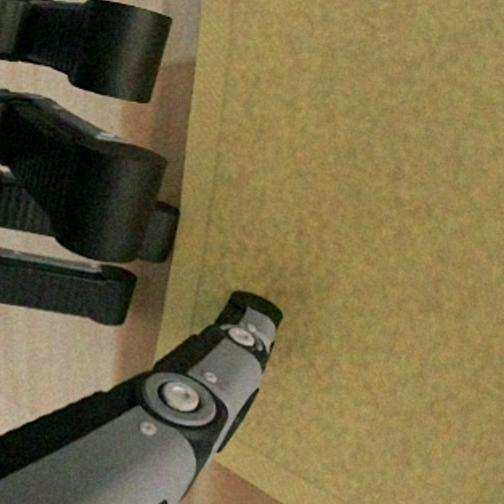

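execute_actions --actions '[[[0,0,0,0,0,0,-1,-1,-0.24,-0.22,0.62,-1,0.9,-0.92,0,0,0.001,0,0,0,-1,-1,-0.165,-0.115,0.60,-1,0.9,-0.92]]]' --cameras '[]'

Scene clock: 3652.37 s.
left_arm: end_effector_position=(+0.2598, +0.2491, +0.0190) hand_measured=(-1.000, -1.000, -0.240, -0.220, +0.620, -1.000) hand_load_n=(+0.0, +0.0, +0.0, +0.0, +0.5, +0.0) hand_stopped_by=(target, target, target, target, target, target) hand_force_limit=0.90 hand_speed=-0.92 end_effector_quat_wxyz=(-0.315, +0.607, +0.657, -0.317) | right_arm: end_effector_position=(+0.2344, +0.0570, +0.0196) hand_measured=(-1.000, -1.000, -0.164, -0.114, +0.600, -1.000) hand_load_n=(+0.0, +0.0, +0.0, +0.0, +0.0, +0.0) hand_stopped_by=(target, target, target, target, target, target) hand_force_limit=0.90 hand_speed=-0.92 end_effector_quat_wxyz=(-0.350, +0.731, +0.529, -0.251)
Joint positions: left_arm=[2.811 -2.487 -1.458 1.482 -1.278 -0.265] | right_arm=[0.546 -0.599 1.257 1.578 0.927 0.648]
Joint torques (N m): left_arm=[12.34 56.46 11.4 -2.36 -0.34 2.21] | right_arm=[1.94 -67.95 -12.49 5.12 -2.7 -2.16]
Wrist force (N): left_arm=[2.4 -3.7 -4.1] | right_arm=[-2.7 -2.3 3.7]
Wrist torque (N m): left_arm=[-0.34 -0.40 0.08] | right_arm=[-0.53 0.28 0.01]
Wrist force, peak (N): left_arm=[2.4 -4.2 -4.4] | right_arm=[-2.8 -38.6 0.3]
Hand target: left_arm +0.2598, +0.2491, +0.0190; -0.315, +0.607, +0.657, -0.317 | right_arm +0.2344, +0.0570, +0.0196; -0.350, +0.731, +0.529, -0.251
Off the commanded pose: left_arm 0.000 m, 0 deg | right_arm 0.000 m, 0 deg.
Step readings (end_effector_position of left_arm | right_arm):
0: (+0.2598, +0.2491, +0.0190) | (+0.2344, +0.0570, +0.0190)
1: (+0.2598, +0.2491, +0.0190) | (+0.2344, +0.0570, +0.0190)
2: (+0.2598, +0.2491, +0.0190) | (+0.2345, +0.0571, +0.0191)
4: (+0.2598, +0.2491, +0.0190) | (+0.2345, +0.0570, +0.0193)
8: (+0.2598, +0.2491, +0.0190) | (+0.2345, +0.0570, +0.0194)
15: (+0.2598, +0.2491, +0.0190) | (+0.2344, +0.0570, +0.0195)
No camera images: "cameras" was empty.

execute_actions --actions '[[[0,0,0,0,0,0,-1,-1,-0.24,-0.22,0.62,-1,0.9,-0.92,0,0,-0.0006,0,0,0,-1,-1,-0.165,-0.115,0.60,-1,0.9,-0.92],[0,0,0,0,0,0,-1,-1,-0.24,-0.22,0.62,-1,0.9,-0.92,0,0,-0.0012,0,0,0,-1,-1,-0.19,-0.14,0.60,-1,0.9,-0.92],[0,0,0,0,0,0,-1,-1,-0.24,-0.22,0.62,-1,0.9,-0.92,0,0,-0.0016,0,0,0,-1,-1,-0.19,-0.14,0.60,-1,0.9,-0.92],[0,0,0,0,0,0,-1,-1,-0.24,-0.22,0.62,-1,0.9,-0.92,0,0,-0.002,0,0,0,-1,-1,-0.19,-0.14,0.60,-1,0.9,-0.92],[0,0,0,0,0,0,-1,-1,-0.24,-0.22,0.62,-1,0.9,-0.92,0,0,-0.0023,0,0,0,-1,-1,-0.19,-0.14,0.60,-1,0.9,-0.92]]]' --cameras '[]'

Scene clock: 3664.63 s.
left_arm: end_effector_position=(+0.2598, +0.2491, +0.0190) hand_measured=(-1.000, -1.000, -0.240, -0.220, +0.620, -1.000) hand_load_n=(+0.0, +0.0, +0.0, +0.0, +0.5, +0.0) hand_stopped_by=(target, target, target, target, target, target) hand_force_limit=0.90 hand_speed=-0.92 end_effector_quat_wxyz=(-0.315, +0.607, +0.657, -0.317) | right_arm: end_effector_position=(+0.2344, +0.0570, +0.0182) hand_measured=(-1.000, -1.000, -0.190, -0.140, +0.600, -1.000) hand_load_n=(+0.0, +0.0, +0.5, +0.0, +0.0, +0.0) hand_stopped_by=(target, target, target, target, target, target) hand_force_limit=0.90 hand_speed=-0.92 end_effector_quat_wxyz=(-0.350, +0.731, +0.529, -0.251)
Joint positions: left_arm=[2.811 -2.487 -1.458 1.482 -1.278 -0.265] | right_arm=[0.546 -0.597 1.257 1.576 0.926 0.648]
Joint torques (N m): left_arm=[12.02 56.88 11.18 -2.38 -0.31 2.05] | right_arm=[3.01 -38.96 -5.83 2.4 -2.4 -1.68]
Wrist force (N): left_arm=[2.4 -3.8 -3.9] | right_arm=[-2.8 -3.9 2.9]
Wrist torque (N m): left_arm=[-0.35 -0.40 0.08] | right_arm=[-0.64 0.29 -0.02]
Wrist force, peak (N): left_arm=[2.3 -4.2 -4.4] | right_arm=[-3.1 -4.3 2.8]
Hand target: left_arm +0.2598, +0.2491, +0.0190; -0.315, +0.607, +0.657, -0.317 | right_arm +0.2344, +0.0570, +0.0182; -0.350, +0.731, +0.529, -0.251
Off the commanded pose: left_arm 0.000 m, 0 deg | right_arm 0.000 m, 0 deg.
Step readings (end_effector_position of left_arm | right_arm):
0: (+0.2598, +0.2491, +0.0190) | (+0.2344, +0.0570, +0.0196)
1: (+0.2598, +0.2491, +0.0190) | (+0.2344, +0.0570, +0.0196)
2: (+0.2598, +0.2491, +0.0190) | (+0.2344, +0.0570, +0.0196)
4: (+0.2598, +0.2491, +0.0190) | (+0.2344, +0.0570, +0.0192)
8: (+0.2598, +0.2491, +0.0190) | (+0.2344, +0.0570, +0.0182)
15: (+0.2598, +0.2491, +0.0190) | (+0.2344, +0.0570, +0.0182)
No camera images: "cameras" was empty.

execute_actions --actions '[[[0,0,0,0,0,0,-1,-1,-0.24,-0.22,0.62,-1,0.9,-0.92,0,0,-0.0006,0,0,0,-1,-1,-0.19,-0.14,0.60,-1,0.9,-0.92],[0,0,0,0,0,0,-1,-1,-0.24,-0.22,0.62,-1,0.9,-0.92,0,0,-0.001,0,0,0,-1,-1,-0.22,-0.17,0.58,-1,0.9,-0.92],[0,0,0,0,0,0,-1,-1,-0.24,-0.22,0.62,-1,0.9,-0.92,0,0,-0.0014,0,0,0,-1,-1,-0.22,-0.17,0.58,-1,0.9,-0.92],[0,0,0,0,0,0,-1,-1,-0.24,-0.22,0.62,-1,0.9,-0.92,0,0,-0.0018,0,0,0,-1,-1,-0.22,-0.17,0.58,-1,0.9,-0.92],[0,0,0,0,0,0,-1,-1,-0.24,-0.22,0.62,-1,0.9,-0.92,0,0,-0.002,0,0,0,-1,-1,-0.22,-0.17,0.58,-1,0.9,-0.92],[0,0,0,0,0,0,-1,-1,-0.24,-0.22,0.62,-1,0.9,-0.92,0,0,-0.0022,0,0,0,-1,-1,-0.22,-0.17,0.58,-1,0.9,-0.92]]]' --cameras '["cam_right_wrist"]'

zoom_image --camera "cam_right_wrist" --region '[270, 160, 490, 380]'

Scene clock: 3673.47 s.
left_arm: end_effector_position=(+0.2598, +0.2491, +0.0190) hand_measured=(-1.000, -1.000, -0.240, -0.220, +0.620, -1.000) hand_load_n=(+0.0, +0.5, +0.0, +0.0, +0.5, -0.5) hand_stopped_by=(target, target, target, target, target, target) hand_force_limit=0.90 hand_speed=-0.92 end_effector_quat_wxyz=(-0.315, +0.607, +0.657, -0.317) | right_arm: end_effector_position=(+0.2344, +0.0570, +0.0168) hand_measured=(-1.000, -1.000, -0.220, -0.170, +0.582, -1.000) hand_load_n=(+0.0, +0.0, +1.5, +0.0, +1.5, -0.5) hand_stopped_by=(target, target, target, target, target, target) hand_force_limit=0.90 hand_speed=-0.92 end_effector_quat_wxyz=(-0.350, +0.731, +0.529, -0.251)
Joint positions: left_arm=[2.811 -2.487 -1.458 1.482 -1.278 -0.265] | right_arm=[0.546 -0.595 1.257 1.574 0.926 0.648]
Joint torques (N m): left_arm=[12.11 55.81 12.09 -2.5 -0.45 2.2] | right_arm=[3.39 -40.09 -16.31 -1.54 -0.41 -1.13]
Wrist force (N): left_arm=[2.2 -4.2 -4.2] | right_arm=[-3.0 -17.0 -8.5]
Wrist torque (N m): left_arm=[-0.36 -0.38 0.08] | right_arm=[-1.64 0.44 -0.26]
Wrist force, peak (N): left_arm=[2.5 -4.2 -4.2] | right_arm=[-3.2 -17.0 -8.6]
Hand target: left_arm +0.2598, +0.2491, +0.0190; -0.315, +0.607, +0.657, -0.317 | right_arm +0.2344, +0.0570, +0.0169; -0.350, +0.731, +0.529, -0.251
Off the commanded pose: left_arm 0.000 m, 0 deg | right_arm 0.000 m, 0 deg.
Step readings (end_effector_position of left_arm | right_arm):
0: (+0.2598, +0.2491, +0.0190) | (+0.2344, +0.0570, +0.0182)
1: (+0.2598, +0.2491, +0.0190) | (+0.2344, +0.0570, +0.0182)
2: (+0.2598, +0.2491, +0.0190) | (+0.2344, +0.0570, +0.0181)
4: (+0.2598, +0.2491, +0.0190) | (+0.2344, +0.0570, +0.0177)
8: (+0.2598, +0.2491, +0.0190) | (+0.2344, +0.0570, +0.0169)
15: (+0.2598, +0.2491, +0.0190) | (+0.2344, +0.0570, +0.0168)
Images, in order (width x height): cam_right_wrist 616x616.

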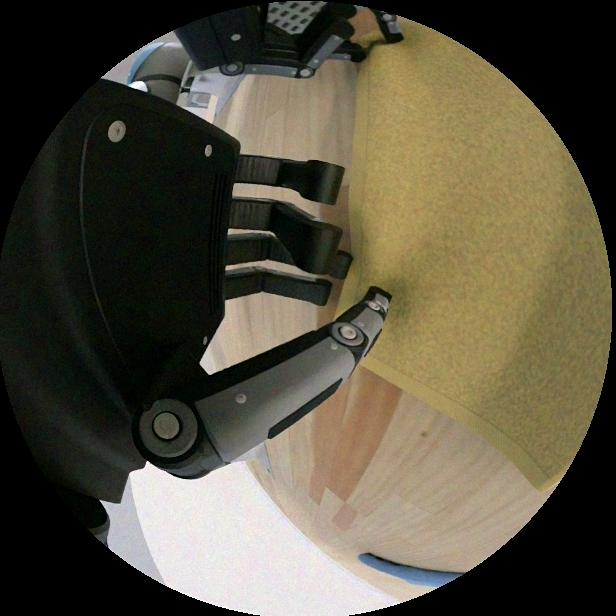

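Scaled by 2.291 from the camera's 616x616 image, which has a finer 880x880 frame.

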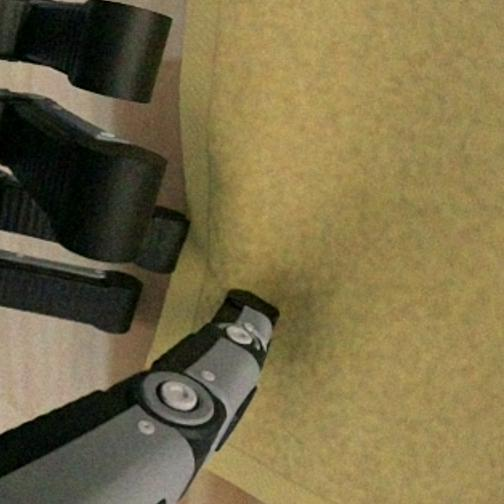

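execute_actions --actions '[[[0,0,0,0,0,0,-1,-1,-0.24,-0.22,0.62,-1,0.9,-0.92,0,0,-0.0003,0,0,0,-1,-1,-0.25,-0.21,0.56,-1,0.9,-0.92],[0,0,0,0,0,0,-1,-1,-0.24,-0.22,0.62,-1,0.9,-0.92,0,0,-0.0006,0,0,0,-1,-1,-0.25,-0.21,0.56,-1,0.9,-0.92],[0,0,0,0,0,0,-1,-1,-0.24,-0.22,0.62,-1,0.9,-0.92,0,0,-0.0009,0,0,0,-1,-1,-0.25,-0.21,0.56,-1,0.9,-0.92],[0,0,0,0,0,0,-1,-1,-0.24,-0.22,0.62,-1,0.9,-0.92,0,0,-0.0012,0,0,0,-1,-1,-0.25,-0.21,0.56,-1,0.9,-0.92],[0,0,0,0,0,0,-1,-1,-0.24,-0.22,0.62,-1,0.9,-0.92,0,0,-0.0015,0,0,0,-1,-1,-0.25,-0.21,0.56,-1,0.9,-0.92]]]' --cameras '["cam_right_wrist"]'

zoom_image --camera "cam_right_wrist" --region '[270, 160, 490, 380]'

Scene clock: 3680.13 s.
left_arm: end_effector_position=(+0.2598, +0.2491, +0.0190) hand_measured=(-1.000, -1.000, -0.240, -0.220, +0.620, -1.000) hand_load_n=(+0.0, +0.0, +0.0, +0.5, +0.0, -0.5) hand_stopped_by=(target, target, target, target, target, target) hand_force_limit=0.90 hand_speed=-0.92 end_effector_quat_wxyz=(-0.315, +0.607, +0.657, -0.317) | right_arm: end_effector_position=(+0.2344, +0.0570, +0.0160) hand_measured=(-1.000, -1.000, -0.250, -0.210, +0.562, -1.000) hand_load_n=(+0.0, +0.0, +3.0, +0.0, +3.0, -1.0) hand_stopped_by=(target, target, target, target, target, target) hand_force_limit=0.90 hand_speed=-0.92 end_effector_quat_wxyz=(-0.350, +0.731, +0.529, -0.251)
Joint positions: left_arm=[2.811 -2.487 -1.458 1.482 -1.278 -0.265] | right_arm=[0.546 -0.594 1.257 1.573 0.926 0.648]
Joint torques (N m): left_arm=[12.51 57.14 11.61 -2.34 -0.32 2.04] | right_arm=[3.89 -23.98 -15.54 -4.25 1.59 -0.92]
Wrist force (N): left_arm=[2.4 -3.9 -4.1] | right_arm=[-3.0 -26.2 -18.6]
Wrist torque (N m): left_arm=[-0.34 -0.40 0.08] | right_arm=[-2.26 0.56 -0.40]
Wrist force, peak (N): left_arm=[2.3 -4.3 -4.4] | right_arm=[-3.0 -26.2 -18.6]
Hand target: left_arm +0.2598, +0.2491, +0.0190; -0.315, +0.607, +0.657, -0.317 | right_arm +0.2344, +0.0570, +0.0160; -0.350, +0.731, +0.529, -0.251
Off the commanded pose: left_arm 0.000 m, 0 deg | right_arm 0.000 m, 0 deg.
Step readings (end_effector_position of left_arm | right_arm):
0: (+0.2598, +0.2491, +0.0190) | (+0.2344, +0.0570, +0.0169)
1: (+0.2598, +0.2491, +0.0190) | (+0.2344, +0.0570, +0.0169)
2: (+0.2598, +0.2491, +0.0190) | (+0.2344, +0.0570, +0.0169)
4: (+0.2598, +0.2491, +0.0190) | (+0.2344, +0.0570, +0.0167)
8: (+0.2598, +0.2491, +0.0190) | (+0.2345, +0.0571, +0.0161)
15: (+0.2598, +0.2491, +0.0190) | (+0.2344, +0.0571, +0.0160)
Images, in order (width x height): cam_right_wrist 616x616.

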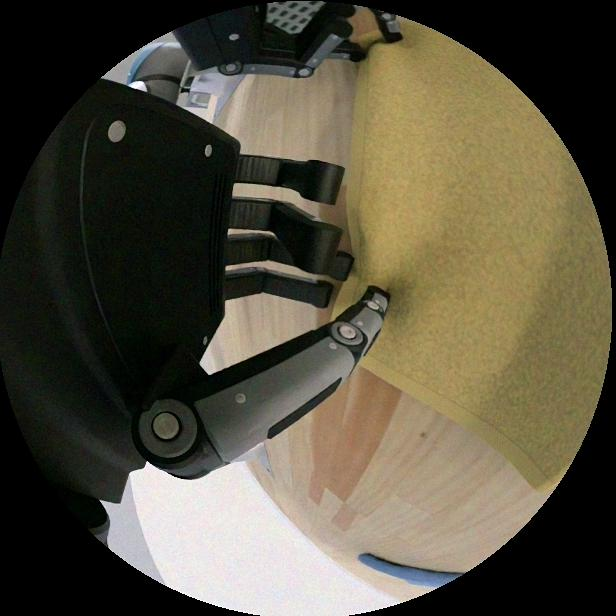

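Scaled by 2.291 from the camera's 616x616 image, which has a finer 880x880 frame.

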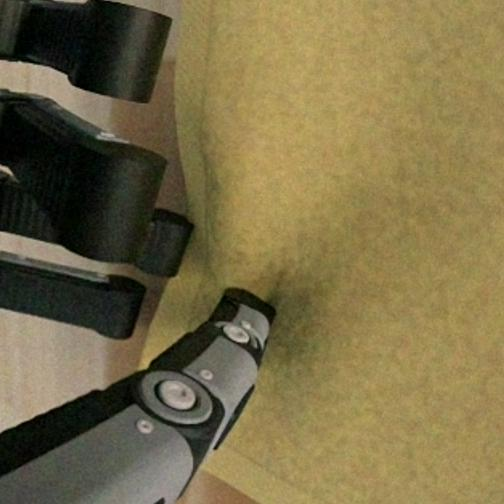

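execute_actions --actions '[[[0,0,0,0,0,0,-1,-1,-0.24,-0.22,0.62,-1,0.9,-0.92,0,0,-0.0003,0,0,0,-1,-1,-0.28,-0.24,0.53,-1,0.9,-0.92],[0,0,0,0,0,0,-1,-1,-0.24,-0.22,0.62,-1,0.9,-0.92,0,0,-0.0006,0,0,0,-1,-1,-0.28,-0.24,0.53,-1,0.9,-0.92],[0,0,0,0,0,0,-1,-1,-0.24,-0.22,0.62,-1,0.9,-0.92,0,0,-0.0009,0,0,0,-1,-1,-0.28,-0.24,0.53,-1,0.9,-0.92],[0,0,0,0,0,0,-1,-1,-0.24,-0.22,0.62,-1,0.9,-0.92,0,0,-0.0012,0,0,0,-1,-1,-0.28,-0.24,0.53,-1,0.9,-0.92]]]' --cameras '["cam_right_wrist"]'

zoom_image --camera "cam_right_wrist" --region '[270, 160, 490, 380]'

Scene clock: 3686.63 s.
left_arm: end_effector_position=(+0.2598, +0.2491, +0.0190) hand_measured=(-1.000, -1.000, -0.240, -0.220, +0.620, -1.000) hand_load_n=(+0.0, +0.0, +0.0, +0.0, +0.0, +0.0) hand_stopped_by=(target, target, target, target, target, target) hand_force_limit=0.90 hand_speed=-0.92 end_effector_quat_wxyz=(-0.315, +0.607, +0.657, -0.317) | right_arm: end_effector_position=(+0.2344, +0.0570, +0.0152) hand_measured=(-1.000, -1.000, -0.280, -0.240, +0.534, -1.000) hand_load_n=(+0.0, +0.0, +3.0, +0.0, +4.0, -2.0) hand_stopped_by=(target, target, target, target, target, target) hand_force_limit=0.90 hand_speed=-0.92 end_effector_quat_wxyz=(-0.350, +0.731, +0.529, -0.251)
Joint positions: left_arm=[2.811 -2.487 -1.458 1.482 -1.278 -0.265] | right_arm=[0.546 -0.592 1.257 1.572 0.927 0.648]
Joint torques (N m): left_arm=[12.62 55.76 11.93 -2.39 -0.31 2] | right_arm=[2.05 -25.42 -2.6 -3.93 1.84 -0.44]
Wrist force (N): left_arm=[2.2 -3.8 -4.0] | right_arm=[-3.1 -31.0 -24.9]
Wrist torque (N m): left_arm=[-0.34 -0.38 0.07] | right_arm=[-2.51 0.66 -0.47]
Wrist force, peak (N): left_arm=[2.4 -4.3 -4.5] | right_arm=[-3.4 -32.9 -28.0]
Hand target: left_arm +0.2598, +0.2491, +0.0190; -0.315, +0.607, +0.657, -0.317 | right_arm +0.2344, +0.0570, +0.0152; -0.350, +0.731, +0.529, -0.251
Off the commanded pose: left_arm 0.000 m, 0 deg | right_arm 0.000 m, 0 deg.
Step readings (end_effector_position of left_arm | right_arm):
0: (+0.2598, +0.2491, +0.0190) | (+0.2344, +0.0570, +0.0160)
1: (+0.2598, +0.2491, +0.0190) | (+0.2344, +0.0570, +0.0160)
2: (+0.2598, +0.2491, +0.0190) | (+0.2344, +0.0570, +0.0159)
4: (+0.2598, +0.2491, +0.0190) | (+0.2344, +0.0570, +0.0157)
8: (+0.2598, +0.2491, +0.0190) | (+0.2344, +0.0570, +0.0152)
15: (+0.2598, +0.2491, +0.0190) | (+0.2344, +0.0570, +0.0152)
Images, in order (width x height): cam_right_wrist 616x616.

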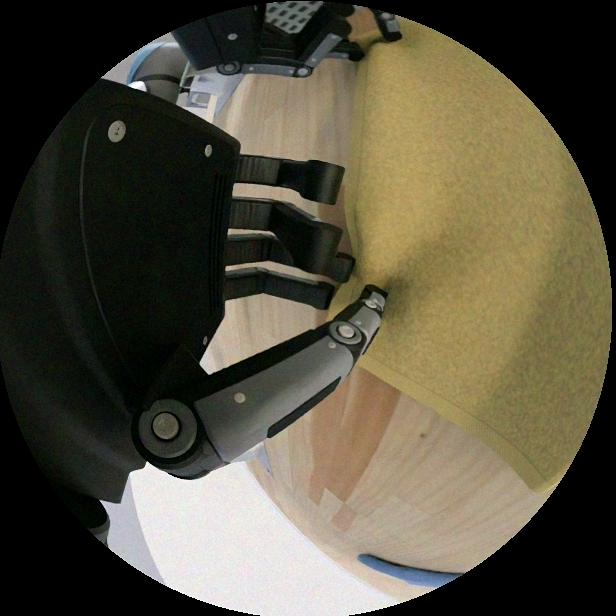

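Scaled by 2.291 from the camera's 616x616 image, which has a finer 880x880 frame.

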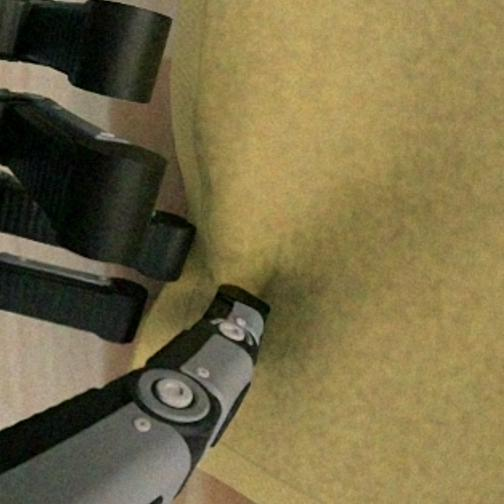

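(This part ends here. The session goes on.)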